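# Separate emitter holder from filter cube, stand both upright

## Task

Detach the emitter holder from the filter cube and set it upright next to the cube's remaining half, with both pieces resting flat on the table, as in the reference image named manual.

## Robot and tools

Robot: two arms, left_arm and right_arm, each with a parallel two-finger gripper. In the scene frame the origin sits at table-top height midway between the nominal arm bases, +x points out over the table, +z points up, and left_arm is on the +y side (arm names do not match image sides). Calibrated bases: left_arm at (-0.025, +0.355, +0.025) m, quat_wxyz (+1.000, 0, 0, -0.010); right_arm at (+0.005, -0.335, +0.002) m, quat_wxyz (+1.000, 0, 0, -0.022). A camera stand is fixed behind the arms. Loose objects may occasionally get nudged by outside forces.

Frames: every hand pose, velocity, target and wrist-camera pose is reported in that arm's own base frame; fixed cameras and the table use the scene frame. end_effector_position (m) is the point between the finger pads, roughly 1 cm behind the tips. Fingers point along gripper +z and close along gripper y. Printed hand positions may be a few cm off, worse at long reach.

Row layout (used by every moving call): one flat list of 14 numbers covering both arms, even if only one moves. First left_arm's 7, then right_arm's 7. Each arm's 7 are, in this order: wrist pitch, elbow, wrist yaw, wrist roll, shoulder, waist (absolute joint target angles in radians, same convention as Joint positions), then gripper opening on a -1 (closed) to +1 (fully open) scale. Elbow and wrist pitch have flipped signs in everything you send and read. Ranges in your numbers: wrist pitch -1.571 to 1.571, elbow -3.142 to 0.000, wrist yaw -1.571 to 1.571, wrist roll -2.094 to 2.094, shoulder 0.000 to 3.142, waist -2.618 to 3.054. Real ends may differ by up to 0.059 rad; a target more than 0.059 beyond a stated end and farther out than the current angle is refused; targets past the real end are clipped and reported as "joint sent to its limit". Each control step a joint's target is kept within 0.339 rad (waist, shoulder, elbow) or 2.2 rad (wrist joints) of its measured angle, and if a row would shift a gripper more than 200 mm, that arm's targets are scaled back. To keep a joint still, resend its Joint targets value; to leave a gripper alone, resend its current command (0 is a real command, half-open).

Tools:
- execute_actions(actions, cameras): actions is a list of actions; each action is up to 15 rows, one per 1/30 s step, the last row held to fill 15 steps. Images return only for an empty list or when cameras names them (["all"], names, or []).
- move(target, speed, blend, opening_speed, grip_force, blocking, cameras): target is one 14-number row or up to 15 rows of absolute joint goals; all joints move together so hands follow curves, without avoiding obstacles or the other arm. speed: rad/s for the joint with farthest to go, 0.01 to 12.57, default 0.5, single or per target. blend: rad of corner rounding per waypoint, 0 means stop. opening_speed: rate of opening change per second, at least 0.2. grip_force: newtons per pad, 10 to 50, one value or one per arm; it persists and lower values close slowly. blocking=false returns early and lets the move run; a new move replaces it. Whole list shares 10 s. Result adds a move: line (done, off_target, moving, held, fault) and possibly limits=held.
- wait(seconds 0 to 10, cameras): holds last commands; a running move continues.
- stop(cameras): brakes a running move.
- zoom_image(camera, region [x0,y0,x1,y1] pixels, max 504x504): enlarges part of the newest image of cam_head_left, cam_head_right, cam_high, cam_low, cam_left_wrist or cam_right_wrist (all 896x504).
- show_instructions(): displays reference images.
- finished_scene(scene): ends the current scene irreversibly; scene is its integer number. The goal must hold with the robot let go.

Result lines: Joint positions and Joint velocities list each arm in the row order (rad, rad/s) plus finger gap (m; 0.094 fully open). "within noise" means still. Joint targets shows what joints are currently driven to. Tool commands shows gripper commands. grip_measured is the opening on the command scale (may read ~2.5 mm wide when empty, narrower than a squeezed part). grip_effort_nm is motor effort, negative closing, not a pad force. Joint torques follow joint order (positive toward larger numbers; items 2, 5, 6 wrap at ±28 N m). "joint command not followed" means the clearance check altered targets; this check does not keep grippers apart.

Gripping: squeeze rises about 1 N per 0.001 below first contact and jumps to the force limit near 20 N; full grip is about 50 to 64 N per pad. Close slowly on fragile items. To release, command well above grip_measured.

Avoid: dropping or releasing moving parts, letting anything fall off the table or leaving it off, slamming into fixed or heavy objects, arms pressing or colliding with each other (closing on the other gripper counts), straining wrist camera cables, and motor overheating from holding loads, long stretches or pushing at unreachable poses (MOTOR HOT at 75 °C, fold-and-idle fault at 90 °C, arm collapse at 100 °C). Faster moves and targets deeper past contact hit harder.

Each tool is called as name(argument=value, ...) on one line, values as JSON.

Reference images:

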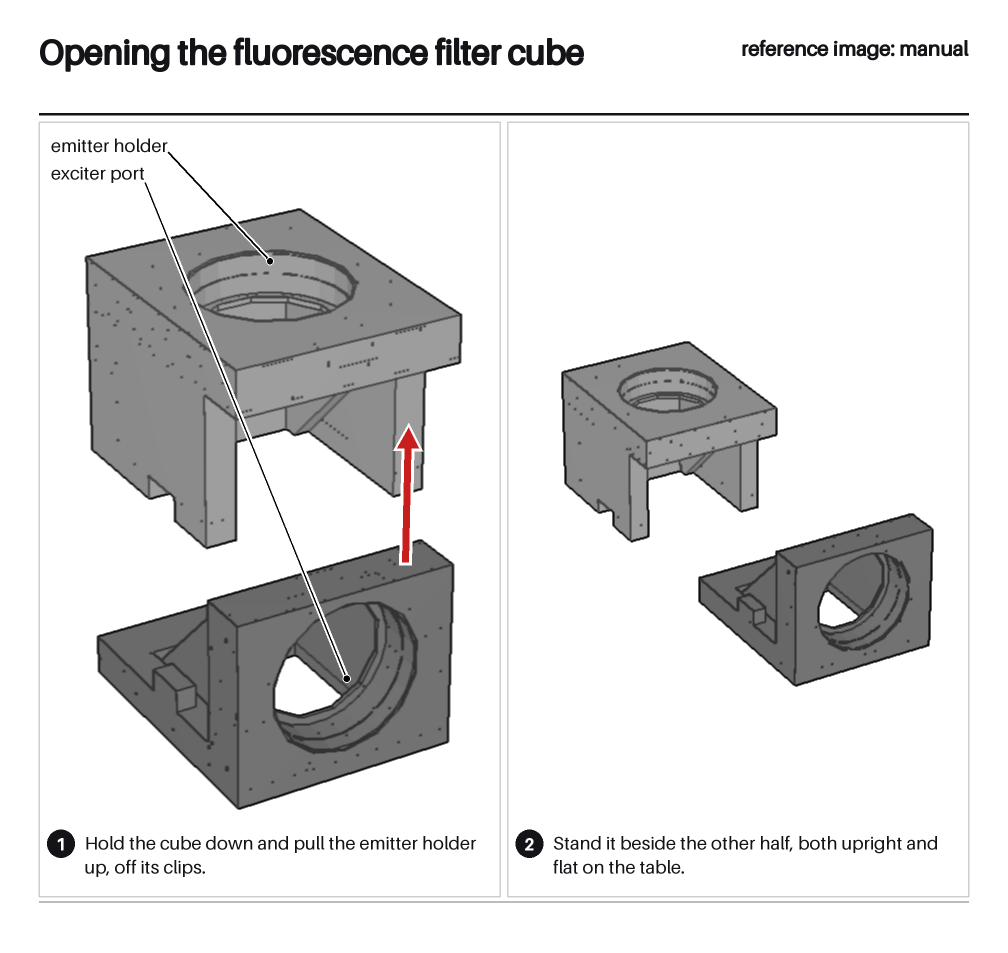

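## Session

execute_actions(actions=[])

Scene clock: 0.00 s.
left_arm: end_effector_position=(+0.3882, -0.0015, +0.3983) grip_measured=+1.000 grip_effort_nm=n/a end_effector_quat_wxyz=(+0.696, +0.000, +0.718, -0.010) | right_arm: end_effector_position=(+0.4113, -0.0020, +0.1383) grip_measured=+1.000 grip_effort_nm=n/a end_effector_quat_wxyz=(+0.613, +0.024, +0.787, -0.064)
Joint names: [wrist pitch, elbow, wrist yaw, wrist roll, shoulder, waist]
Joint positions: left_arm=[0.017 -1.05 0.016 -0.013 1.064 0.001 0.094] | right_arm=[-0.799 -0.433 0.215 -0.019 1.481 0.086 0.094]
Joint velocities: within noise
Joint torques (N m): no reading
Heat: left arm: 22 °C; right arm: 23 °C.
Joint targets: left_arm=[0.019 -1.059 0.016 -0.014 1.056 0.001] | right_arm=[-0.800 -0.441 0.217 -0.020 1.473 0.086]
Tool commands: left_gripper/opening=+1.0 right_gripper/opening=+1.0

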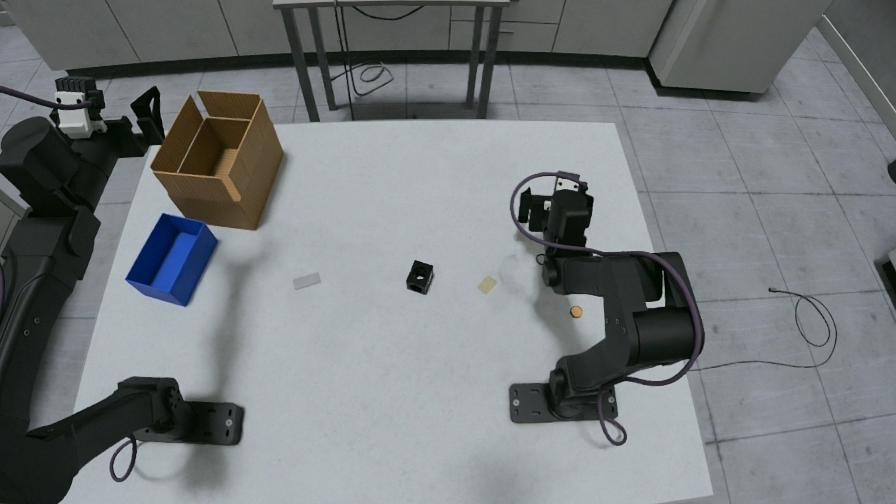

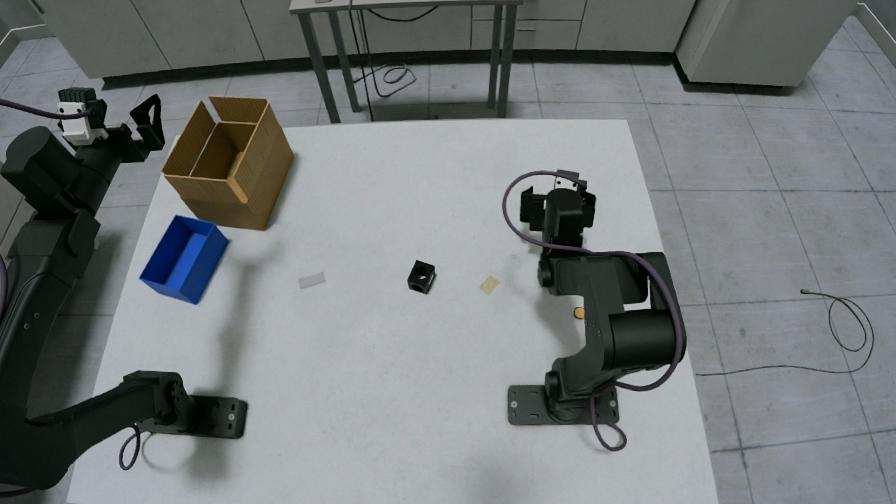

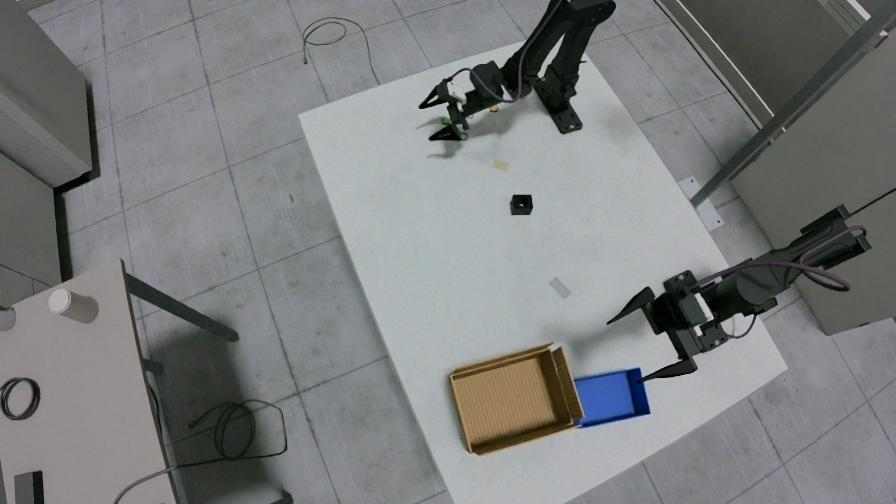

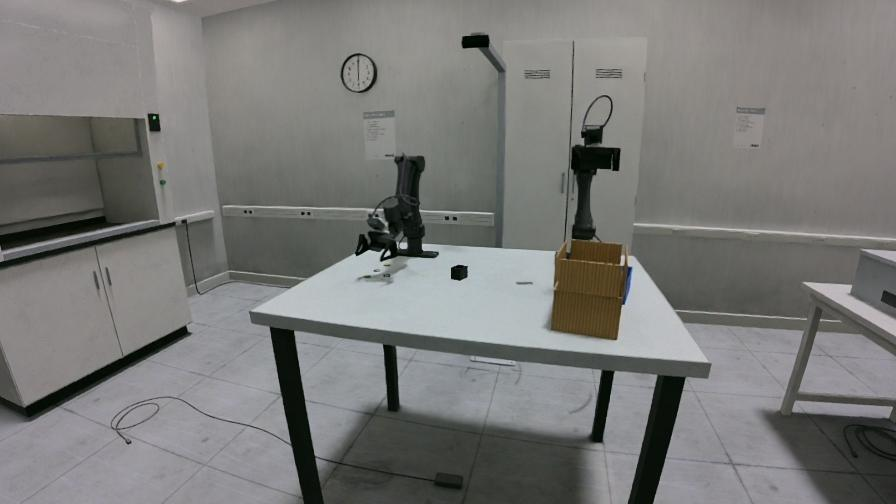

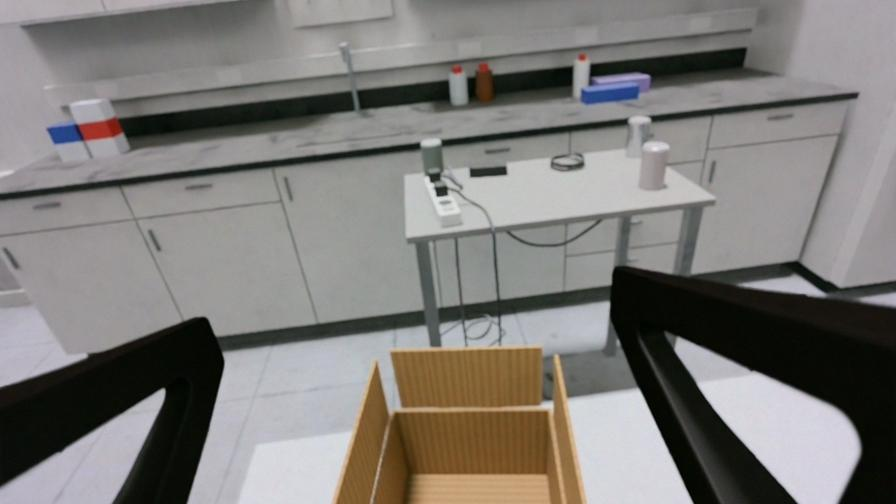

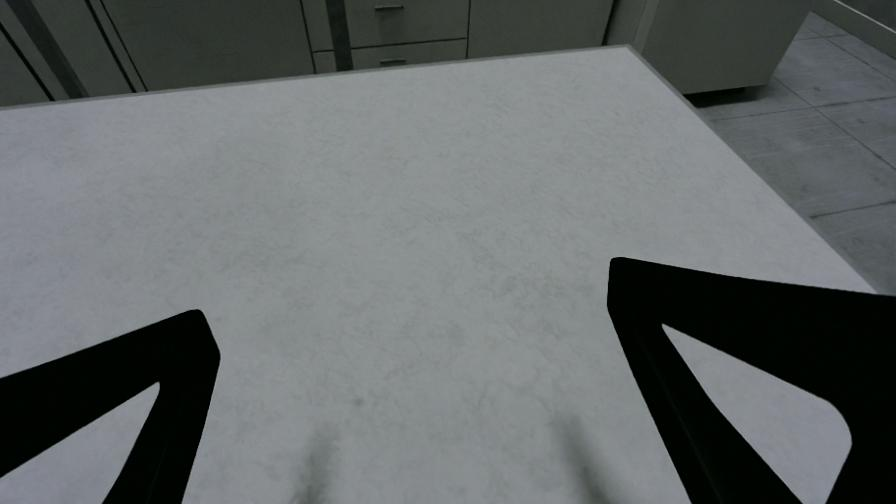

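zoom_image(camera="cam_head_left", region=[370, 235, 470, 315])

zoom_image(camera="cam_high", region=[480, 170, 570, 240])

zoom_image(camera="cam_low", region=[420, 240, 500, 300])

zoom_image(camera="cam_head_right", region=[370, 235, 470, 315])

Scaled by 5.040 from the camera's 896x504 image, which has a finer 1280x720 frame.

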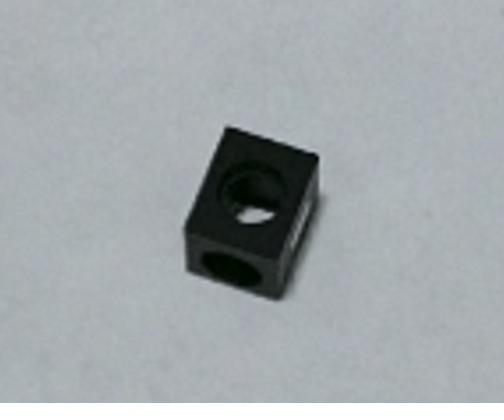

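Scaled by 5.600 from the camera's 896x504 image, which has a finer 1280x720 frame.

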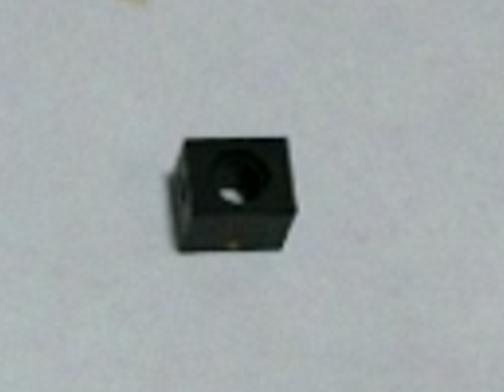

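Scaled by 6.300 from the camera's 896x504 image, which has a finer 1280x720 frame.

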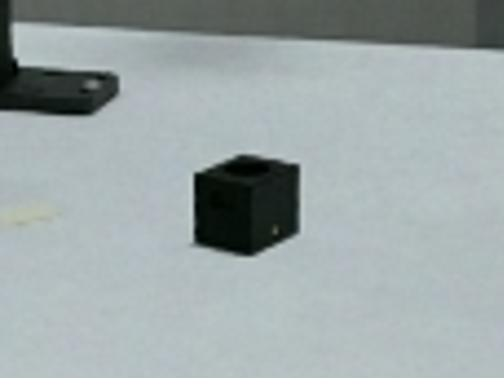

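Scaled by 5.040 from the camera's 896x504 image, which has a finer 1280x720 frame.

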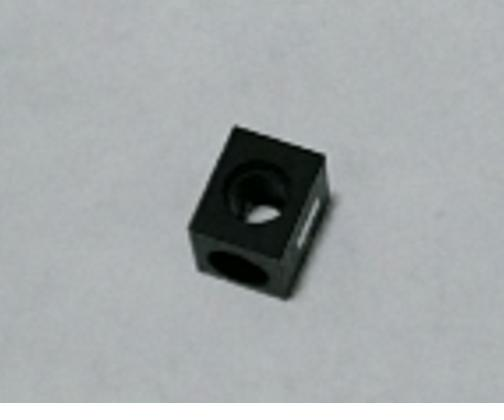

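move(target=[0.019,-1.059,0.016,-0.014,1.056,0.001,1,1.5,-1.72,0,0,1.517,0.75,1], speed=1.2, cameras=["cam_right_wrist","cam_head_left","cam_high"])

Scene clock: 9.57 s.
left_arm: end_effector_position=(+0.3882, -0.0015, +0.3983) grip_measured=+1.000 grip_effort_nm=0.05 end_effector_quat_wxyz=(+0.696, +0.000, +0.718, -0.010) | right_arm: end_effector_position=(+0.2232, +0.2052, +0.2475) grip_measured=+1.000 grip_effort_nm=0.01 end_effector_quat_wxyz=(+0.136, -0.362, +0.921, +0.050)
Joint names: [wrist pitch, elbow, wrist yaw, wrist roll, shoulder, waist]
Joint positions: left_arm=[0.017 -1.05 0.016 -0.013 1.064 0.001 0.094] | right_arm=[1.473 -1.697 0.005 -0.008 1.505 0.743 0.094]
Joint torques (N m): left_arm=[-2 -6.61 -0.02 -0.04 -2.82 0.06] | right_arm=[-0.54 -8.16 -0.06 0.06 -4.41 0.55]
Heat: left arm: 25 °C; right arm: 23 °C.
Joint targets: left_arm=[0.019 -1.059 0.016 -0.014 1.056 0.001] | right_arm=[1.500 -1.720 0.000 0.000 1.517 0.750]
move: done
Images, in order (width x height): cam_head_left 896x504, cam_high 896x504, cam_right_wrist 896x504.

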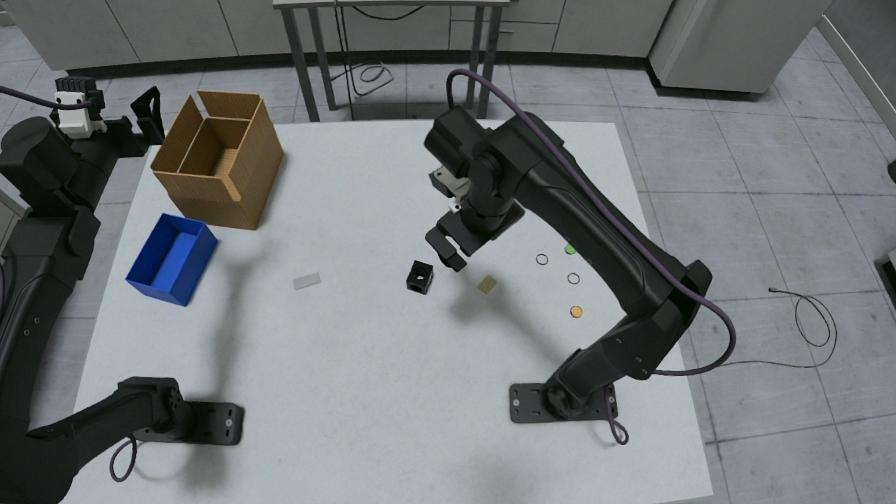

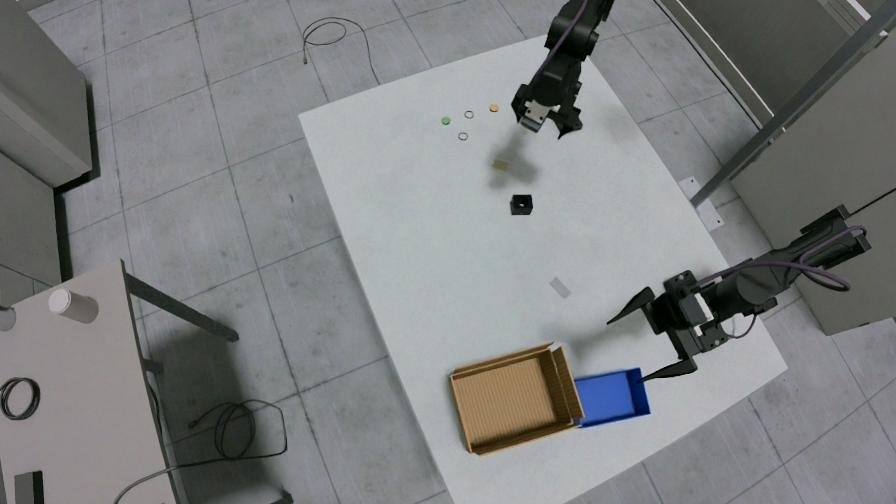

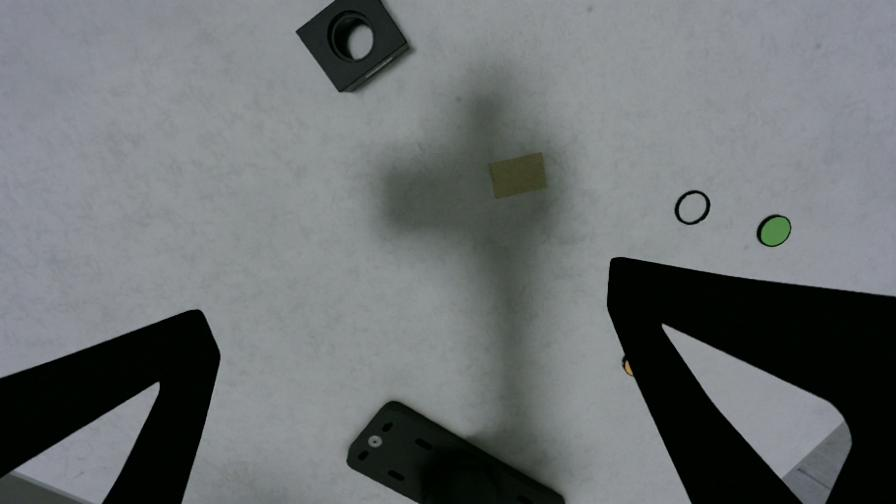

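move(target=[0.019,-1.059,0.016,-0.014,1.056,0.001,1,0.513,-0.56,0,0,0.747,0.87,1], speed=1.2, cameras=["cam_right_wrist","cam_head_left"])

zoom_image(camera="cam_right_wrist", region=[300, 60, 600, 260])

Scene clock: 13.33 s.
left_arm: end_effector_position=(+0.3882, -0.0015, +0.3983) grip_measured=+1.000 grip_effort_nm=0.05 end_effector_quat_wxyz=(+0.696, +0.000, +0.718, -0.010) | right_arm: end_effector_position=(+0.1753, +0.2046, +0.1477) grip_measured=+1.000 grip_effort_nm=0.01 end_effector_quat_wxyz=(+0.377, -0.382, +0.826, +0.170)
Joint names: [wrist pitch, elbow, wrist yaw, wrist roll, shoulder, waist]
Joint positions: left_arm=[0.017 -1.05 0.016 -0.013 1.064 0.001 0.094] | right_arm=[0.525 -0.568 0.004 -0.006 0.76 0.861 0.094]
Joint torques (N m): left_arm=[-2 -6.64 -0.02 -0.04 -2.91 0.05] | right_arm=[-1.75 -6.53 -0.04 0.05 -1.58 0.68]
Heat: left arm: 25 °C; right arm: 23 °C.
Joint targets: left_arm=[0.019 -1.059 0.016 -0.014 1.056 0.001] | right_arm=[0.513 -0.560 0.000 0.000 0.747 0.870]
move: done
Images, in order (width x height): cam_head_left 896x504, cam_right_wrist 896x504.

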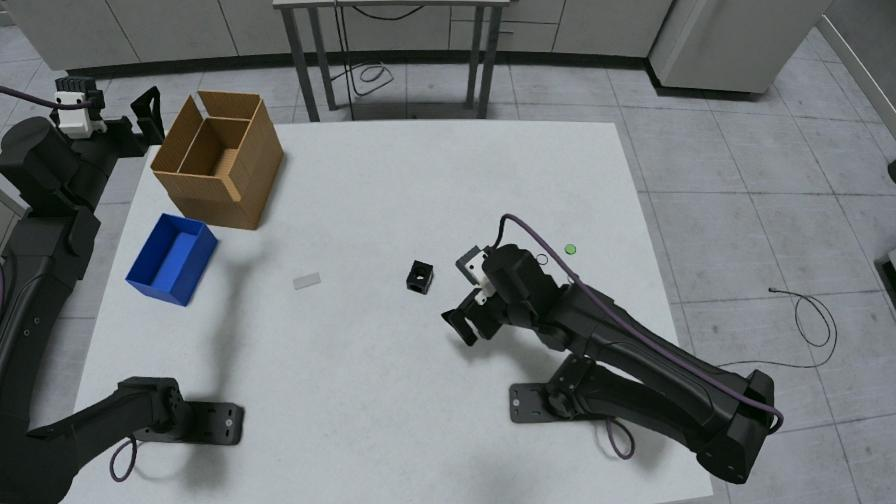

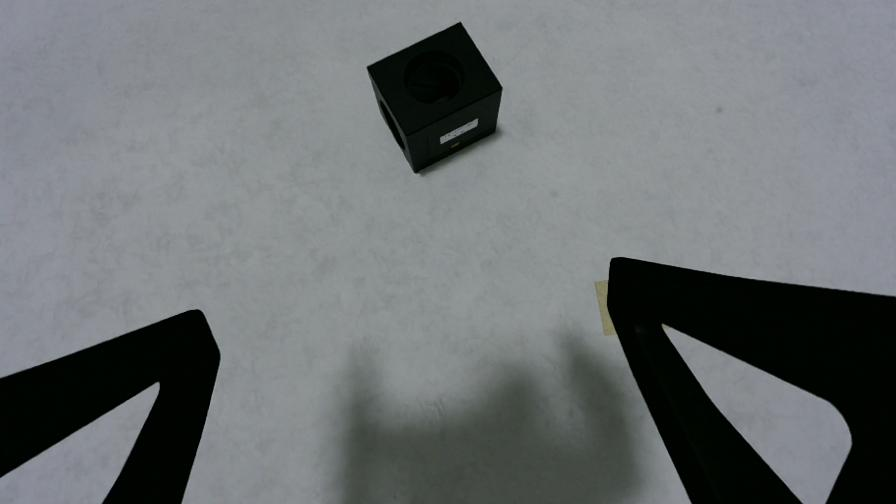

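Scaled by 1.680 from the camera's 896x504 image, which has a finer 1280x720 frame.

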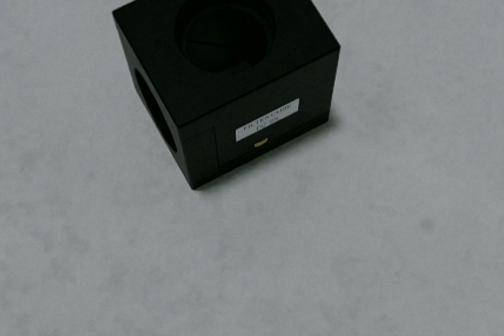

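move(target=[0.019,-1.059,0.016,-0.014,1.056,0.001,1,1.43,-1.93,0,1.10,2.04,0.795,1], speed=1.2, cameras=["cam_right_wrist","cam_head_left"])

Scene clock: 21.43 s.
left_arm: end_effector_position=(+0.3882, -0.0015, +0.3983) grip_measured=+1.000 grip_effort_nm=0.05 end_effector_quat_wxyz=(+0.696, +0.000, +0.718, -0.010) | right_arm: end_effector_position=(+0.2771, +0.2888, +0.1343) grip_measured=+1.000 grip_effort_nm=0.01 end_effector_quat_wxyz=(+0.014, +0.142, +0.989, +0.021)
Joint names: [wrist pitch, elbow, wrist yaw, wrist roll, shoulder, waist]
Joint positions: left_arm=[0.017 -1.05 0.016 -0.013 1.064 0.001 0.094] | right_arm=[1.395 -1.906 -0.002 1.088 2.03 0.803 0.094]
Joint torques (N m): left_arm=[-2.01 -6.67 -0.01 -0.03 -2.8 0.06] | right_arm=[-0.05 -8.44 0.01 0.1 -9.39 -0.68]
Heat: left arm: 26 °C; right arm: 23 °C.
Joint targets: left_arm=[0.019 -1.059 0.016 -0.014 1.056 0.001] | right_arm=[1.430 -1.930 0.000 1.100 2.040 0.795]
move: done
Images, in order (width x height): cam_head_left 896x504, cam_right_wrist 896x504.

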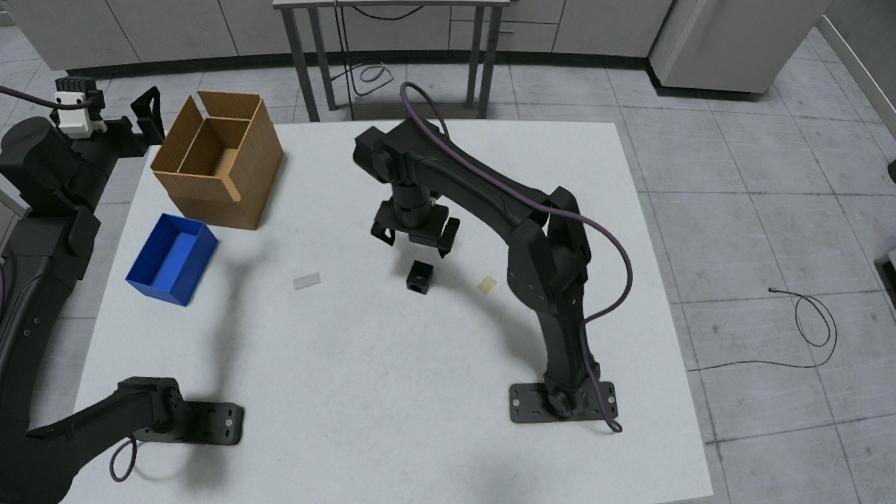

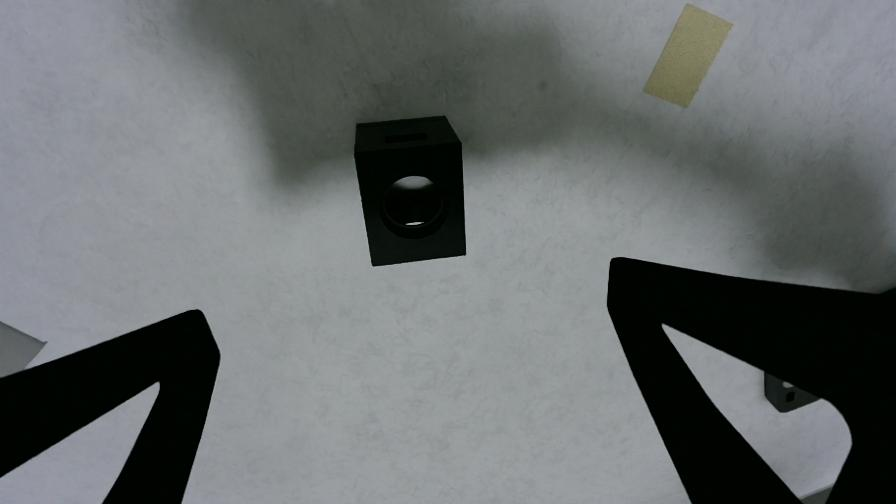

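move(target=[[0.1,-0.95,-0.6,-0.45,1.15,-1.4,1,1.43,-1.93,0,1.10,2.04,0.795,1],[-0.155,-0.828,-0.962,-0.733,1.814,-1.443,1,1.345,-1.81,0,1.132,2.05,0.845,1]], blend=[0.15,0], speed=1.2, cameras=["cam_right_wrist","cam_left_wrist","cam_head_left","cam_low"])

Scene clock: 28.63 s.
left_arm: end_effector_position=(+0.1980, -0.3626, +0.0745) grip_measured=+1.000 grip_effort_nm=0.05 end_effector_quat_wxyz=(+0.525, +0.138, +0.836, -0.080) | right_arm: end_effector_position=(+0.2631, +0.2955, +0.1125) grip_measured=+1.000 grip_effort_nm=0.01 end_effector_quat_wxyz=(+0.006, +0.140, +0.990, +0.012)
Joint names: [wrist pitch, elbow, wrist yaw, wrist roll, shoulder, waist]
Joint positions: left_arm=[-0.14 -0.829 -0.945 -0.721 1.808 -1.435 0.094] | right_arm=[1.334 -1.82 -0.003 1.12 2.03 0.839 0.094]
Joint torques (N m): left_arm=[-1.62 -4.26 -0.57 -0.12 -6.54 -0.59] | right_arm=[-0.23 -5.04 0.04 0.11 -8.64 0.39]
Heat: left arm: 27 °C; right arm: 23 °C.
Joint targets: left_arm=[-0.155 -0.828 -0.962 -0.733 1.814 -1.443] | right_arm=[1.345 -1.810 0.000 1.132 2.050 0.845]
move: done
Images, in order (width x height): cam_head_left 896x504, cam_low 896x504, cam_left_wrist 896x504, cam_right_wrist 896x504.

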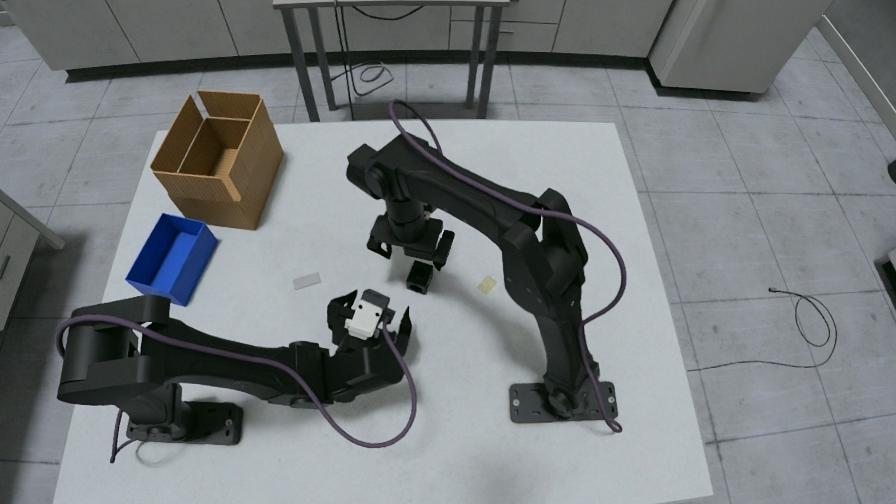

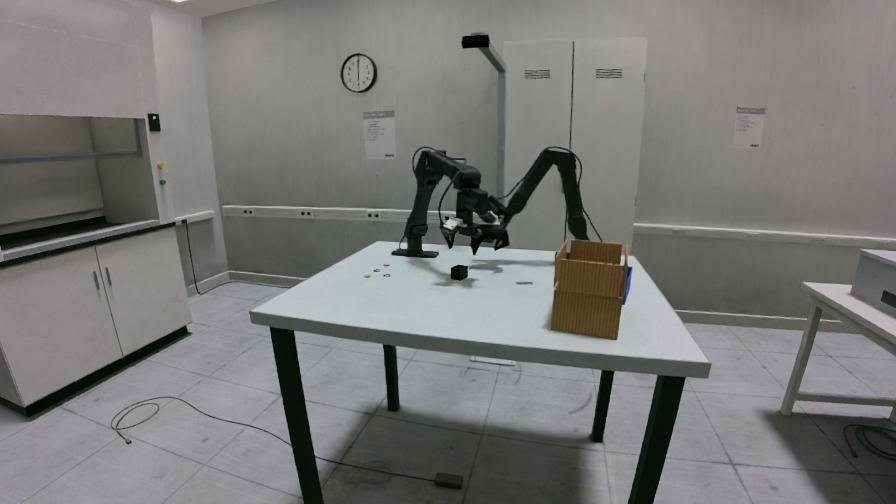

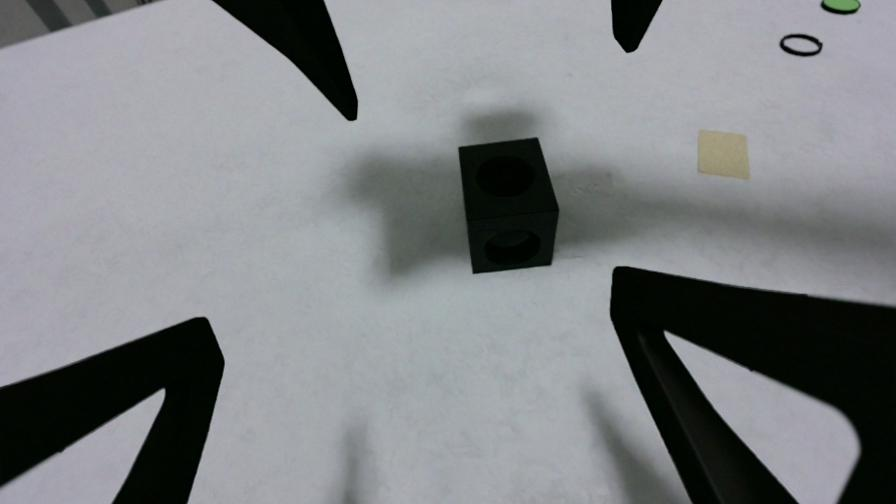

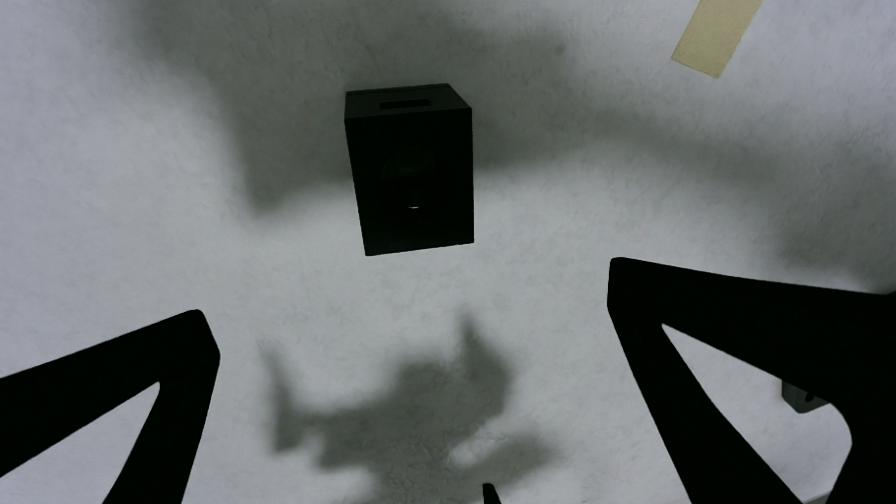

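zoom_image(camera="cam_left_wrist", region=[440, 120, 580, 290])

zoom_image(camera="cam_right_wrist", region=[330, 70, 490, 270])

Scaled by 2.965 from the camera's 896x504 image, which has a finer 1280x720 frame.

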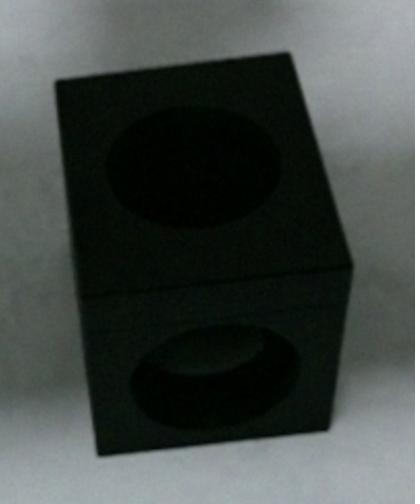

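Scaled by 2.520 from the camera's 896x504 image, which has a finer 1280x720 frame.

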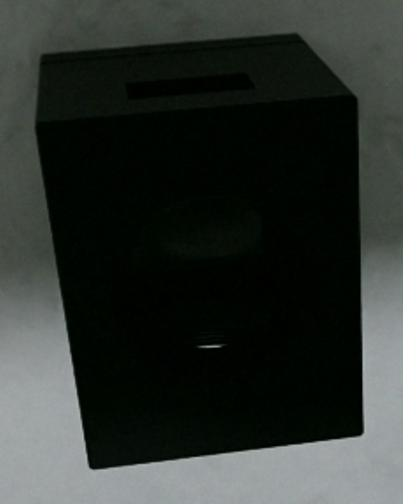

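move(target=[-0.195,-0.971,-0.99,-0.785,2.035,-1.487,1,1.159,-1.63,0,1.132,2.08,0.846,1], speed=0.6, cameras=["cam_right_wrist","cam_left_wrist","cam_low"])

zoom_image(camera="cam_low", region=[400, 200, 540, 300])

Scene clock: 35.87 s.
left_arm: end_effector_position=(+0.1860, -0.3986, +0.0378) grip_measured=+1.000 grip_effort_nm=0.05 end_effector_quat_wxyz=(+0.525, +0.142, +0.835, -0.079) | right_arm: end_effector_position=(+0.2599, +0.2919, +0.0520) grip_measured=+1.000 grip_effort_nm=0.01 end_effector_quat_wxyz=(-0.004, +0.140, +0.990, -0.003)
Joint names: [wrist pitch, elbow, wrist yaw, wrist roll, shoulder, waist]
Joint positions: left_arm=[-0.181 -0.951 -0.973 -0.773 2.018 -1.482 0.094] | right_arm=[1.149 -1.636 -0.003 1.121 2.068 0.839 0.094]
Joint torques (N m): left_arm=[-1.52 -5.64 -0.54 -0.12 -7.06 -0.36] | right_arm=[-0.18 -5.27 0.04 0.1 -9.42 0.46]
Heat: left arm: 27 °C; right arm: 23 °C.
Joint targets: left_arm=[-0.195 -0.971 -0.990 -0.785 2.035 -1.487] | right_arm=[1.159 -1.630 0.000 1.132 2.080 0.846]
move: done
Images, in order (width x height): cam_low 896x504, cam_left_wrist 896x504, cam_right_wrist 896x504.

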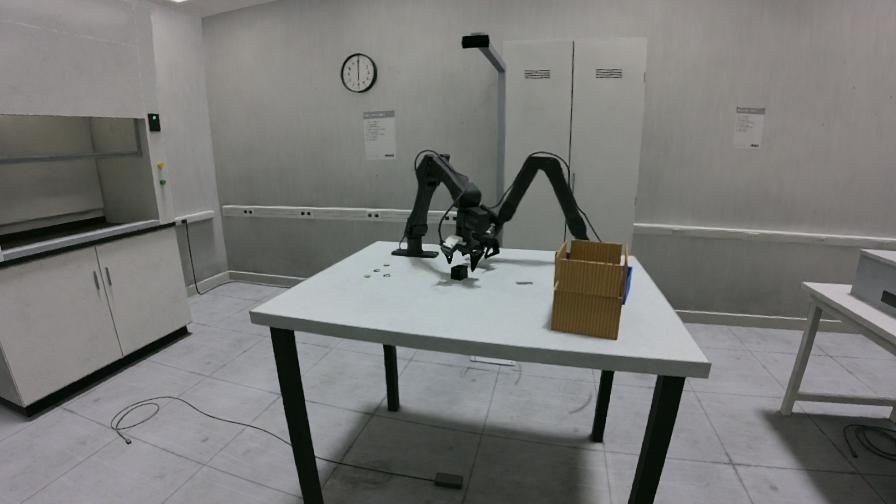

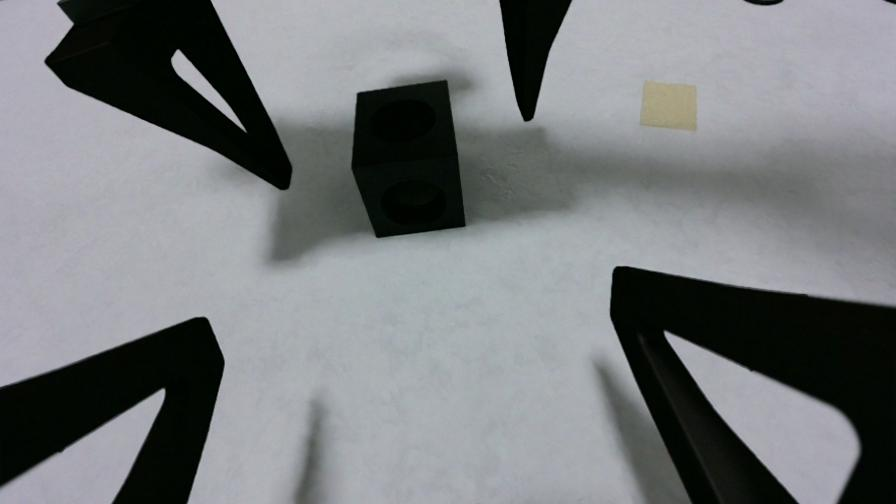

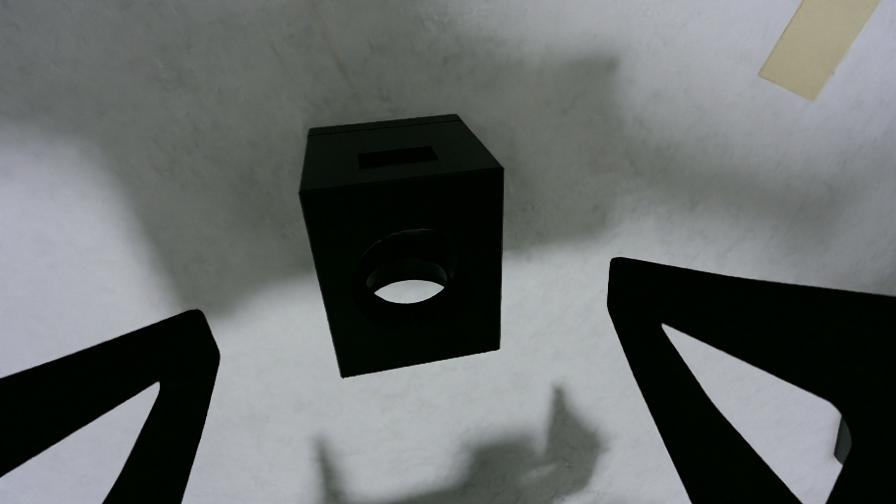

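Scaled by 3.600 from the camera's 896x504 image, which has a finer 1280x720 frame.

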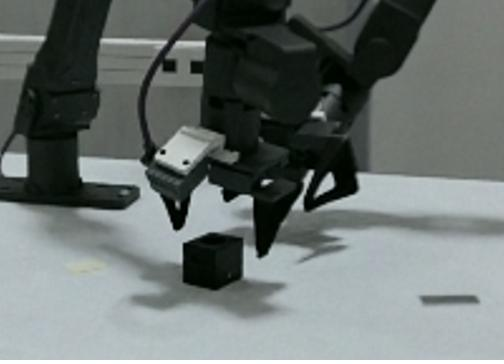

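move(target=[-0.48,-0.995,-0.885,-0.625,2.225,-1.368,1,1.104,-1.608,0,1.110,2.104,0.8206,1], speed=0.4, cameras=["cam_right_wrist","cam_left_wrist","cam_low"])

zoom_image(camera="cam_low", region=[400, 200, 540, 300])

Scene clock: 56.60 s.
left_arm: end_effector_position=(+0.2263, -0.4119, -0.0068) grip_measured=+1.000 grip_effort_nm=0.05 end_effector_quat_wxyz=(+0.523, +0.146, +0.835, -0.086) | right_arm: end_effector_position=(+0.2682, +0.2944, +0.0421) grip_measured=+1.000 grip_effort_nm=0.01 end_effector_quat_wxyz=(+0.002, +0.142, +0.990, +0.006)
Joint names: [wrist pitch, elbow, wrist yaw, wrist roll, shoulder, waist]
Joint positions: left_arm=[-0.465 -0.976 -0.883 -0.628 2.204 -1.372 0.094] | right_arm=[1.094 -1.618 -0.004 1.112 2.083 0.828 0.094]
Joint torques (N m): left_arm=[-1.68 -5.05 -0.32 -0.02 -7.65 0.35] | right_arm=[-0.21 -4.85 0.03 -0.03 -8.87 -0.7]
Heat: left arm: 26 °C; right arm: 25 °C.
Joint targets: left_arm=[-0.480 -0.995 -0.885 -0.625 2.225 -1.368] | right_arm=[1.104 -1.608 0.000 1.110 2.104 0.821]
move: done
Images, in order (width x height): cam_low 896x504, cam_left_wrist 896x504, cam_right_wrist 896x504.

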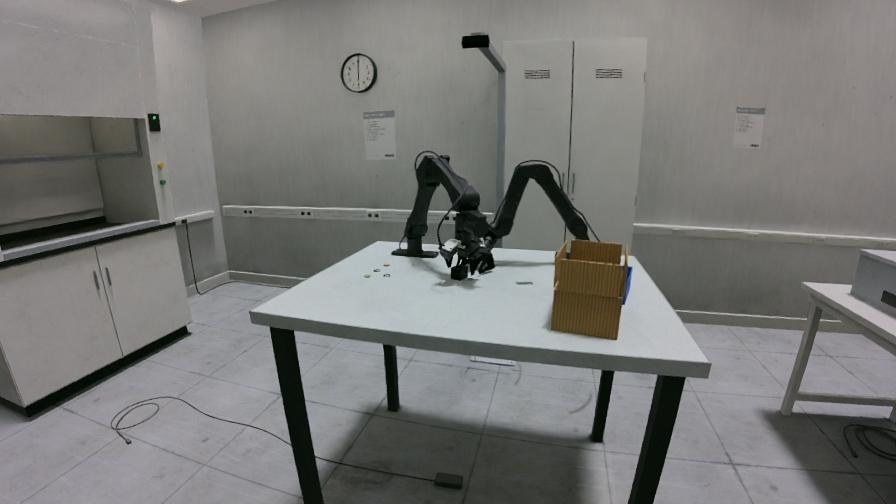

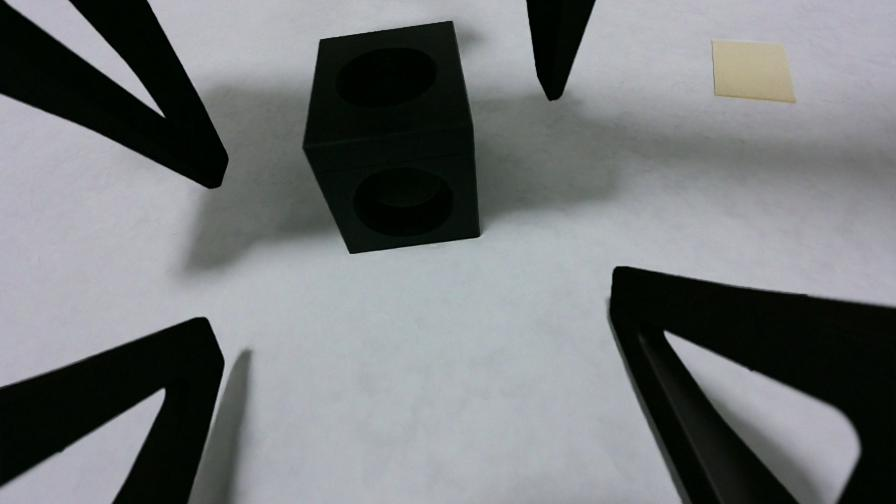

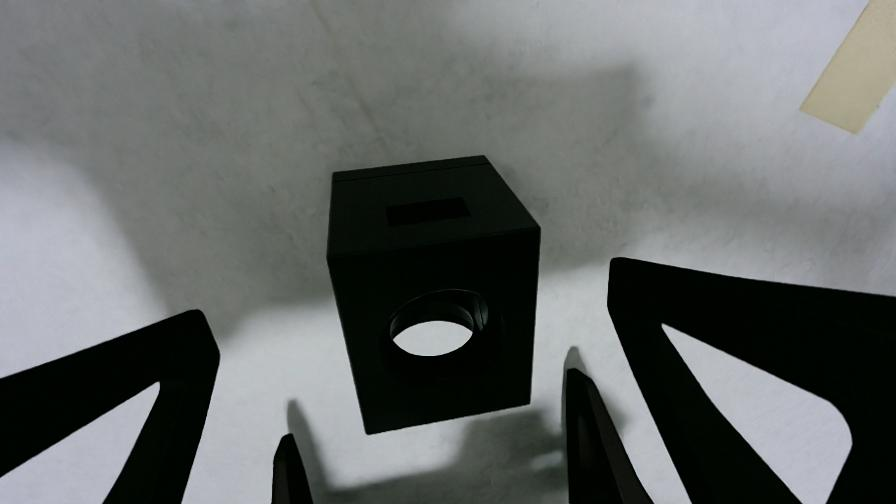

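Scaled by 3.600 from the camera's 896x504 image, which has a finer 1280x720 frame.

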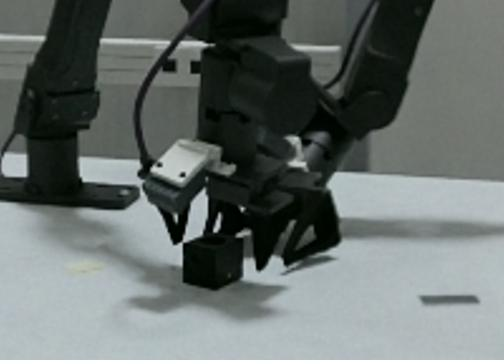

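move(target=[-0.53,-1.053,-0.815,-0.545,2.267,-1.29,1,1.083,-1.59,0,1.113,2.11,0.8095,1], speed=0.3, cameras=["cam_right_wrist","cam_left_wrist"])

Scene clock: 60.60 s.
left_arm: end_effector_position=(+0.2588, -0.4214, -0.0061) grip_measured=+1.000 grip_effort_nm=0.05 end_effector_quat_wxyz=(+0.522, +0.144, +0.835, -0.093) | right_arm: end_effector_position=(+0.2705, +0.2909, +0.0353) grip_measured=+1.000 grip_effort_nm=0.01 end_effector_quat_wxyz=(+0.001, +0.147, +0.989, +0.005)
Joint names: [wrist pitch, elbow, wrist yaw, wrist roll, shoulder, waist]
Joint positions: left_arm=[-0.515 -1.034 -0.816 -0.548 2.242 -1.291 0.094] | right_arm=[1.073 -1.6 -0.004 1.112 2.089 0.818 0.094]
Joint torques (N m): left_arm=[-1.74 -5.19 -0.28 0.05 -7.8 0.1] | right_arm=[-0.19 -4.82 0.04 0.01 -8.83 -0.76]
Heat: left arm: 26 °C; right arm: 25 °C.
Joint targets: left_arm=[-0.530 -1.053 -0.815 -0.545 2.267 -1.290] | right_arm=[1.083 -1.590 0.000 1.113 2.110 0.809]
move: done
Images, in order (width x height): cam_left_wrist 896x504, cam_right_wrist 896x504.

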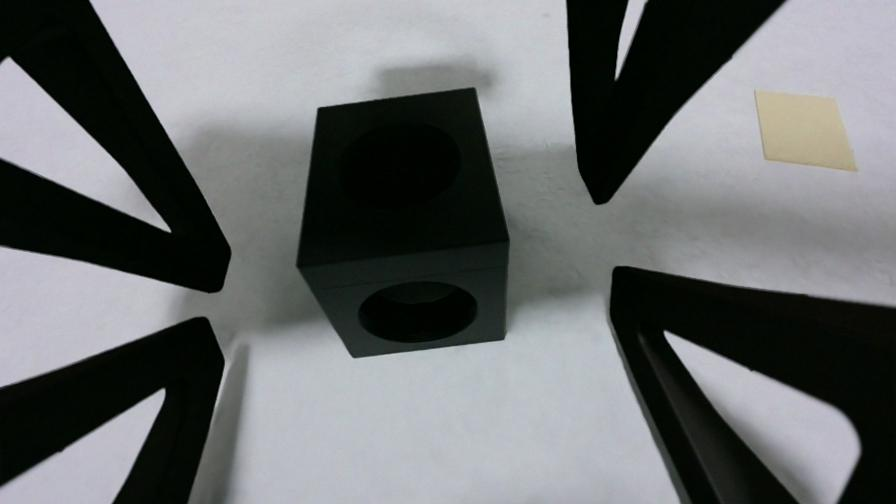

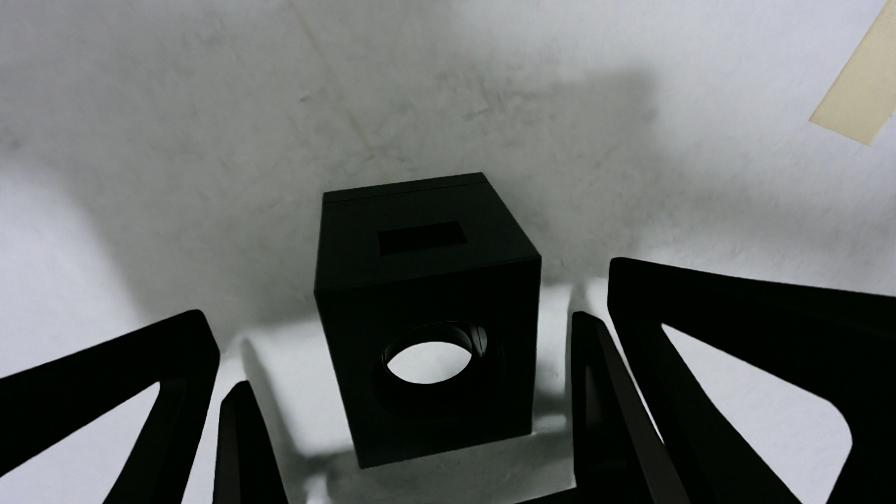

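move(target=[[-0.54,-1.058,-0.803,-0.535,2.271,-1.270,1,1.078,-1.58,0,1.11,2.107,0.804,1],[-0.54,-1.058,-0.803,-0.535,2.271,-1.270,-0.1,1.078,-1.58,0,1.11,2.107,0.804,1]], speed=0.3, opening_speed=1.0, cameras=["cam_right_wrist","cam_left_wrist"])

Scene clock: 65.23 s.
left_arm: end_effector_position=(+0.2645, -0.4217, -0.0056) grip_measured=-0.098 grip_effort_nm=-0.03 end_effector_quat_wxyz=(+0.522, +0.143, +0.835, -0.095) | right_arm: end_effector_position=(+0.2700, +0.2891, +0.0330) grip_measured=+1.000 grip_effort_nm=0.01 end_effector_quat_wxyz=(+0.000, +0.148, +0.989, +0.003)
Joint names: [wrist pitch, elbow, wrist yaw, wrist roll, shoulder, waist]
Joint positions: left_arm=[-0.525 -1.039 -0.803 -0.538 2.245 -1.276 0.042] | right_arm=[1.068 -1.591 -0.004 1.112 2.089 0.815 0.094]
Joint torques (N m): left_arm=[-1.78 -5.19 -0.28 -0.01 -7.76 0.58] | right_arm=[-0.17 -4.74 0.04 -0.02 -9.03 -1.01]
Heat: left arm: 26 °C; right arm: 25 °C.
Joint targets: left_arm=[-0.540 -1.058 -0.803 -0.535 2.271 -1.270] | right_arm=[1.078 -1.580 0.000 1.110 2.107 0.804]
move: done
Images, in order (width x height): cam_left_wrist 896x504, cam_right_wrist 896x504.

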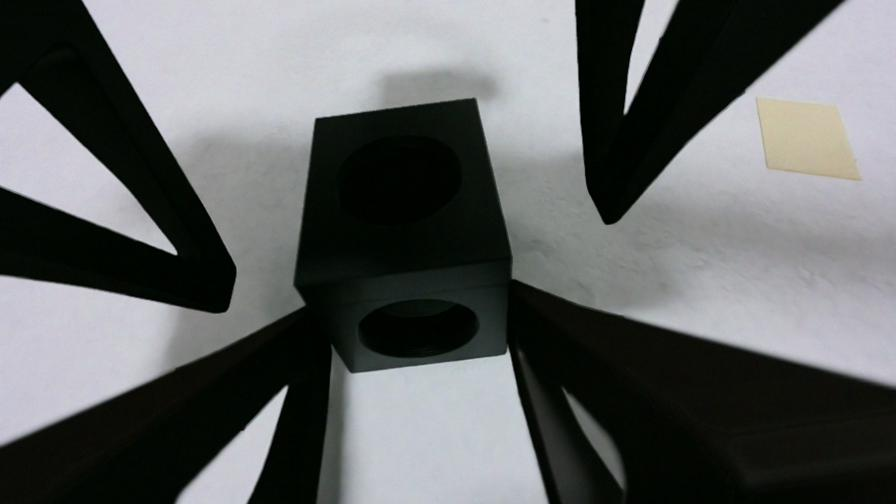

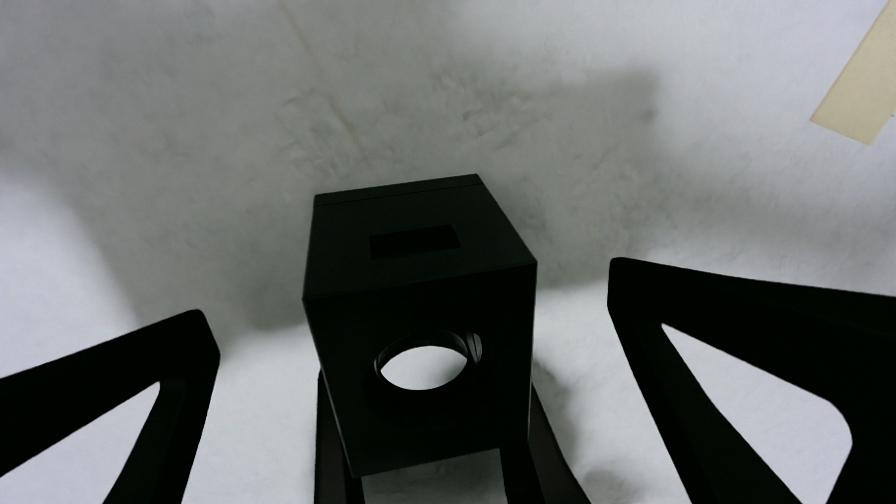

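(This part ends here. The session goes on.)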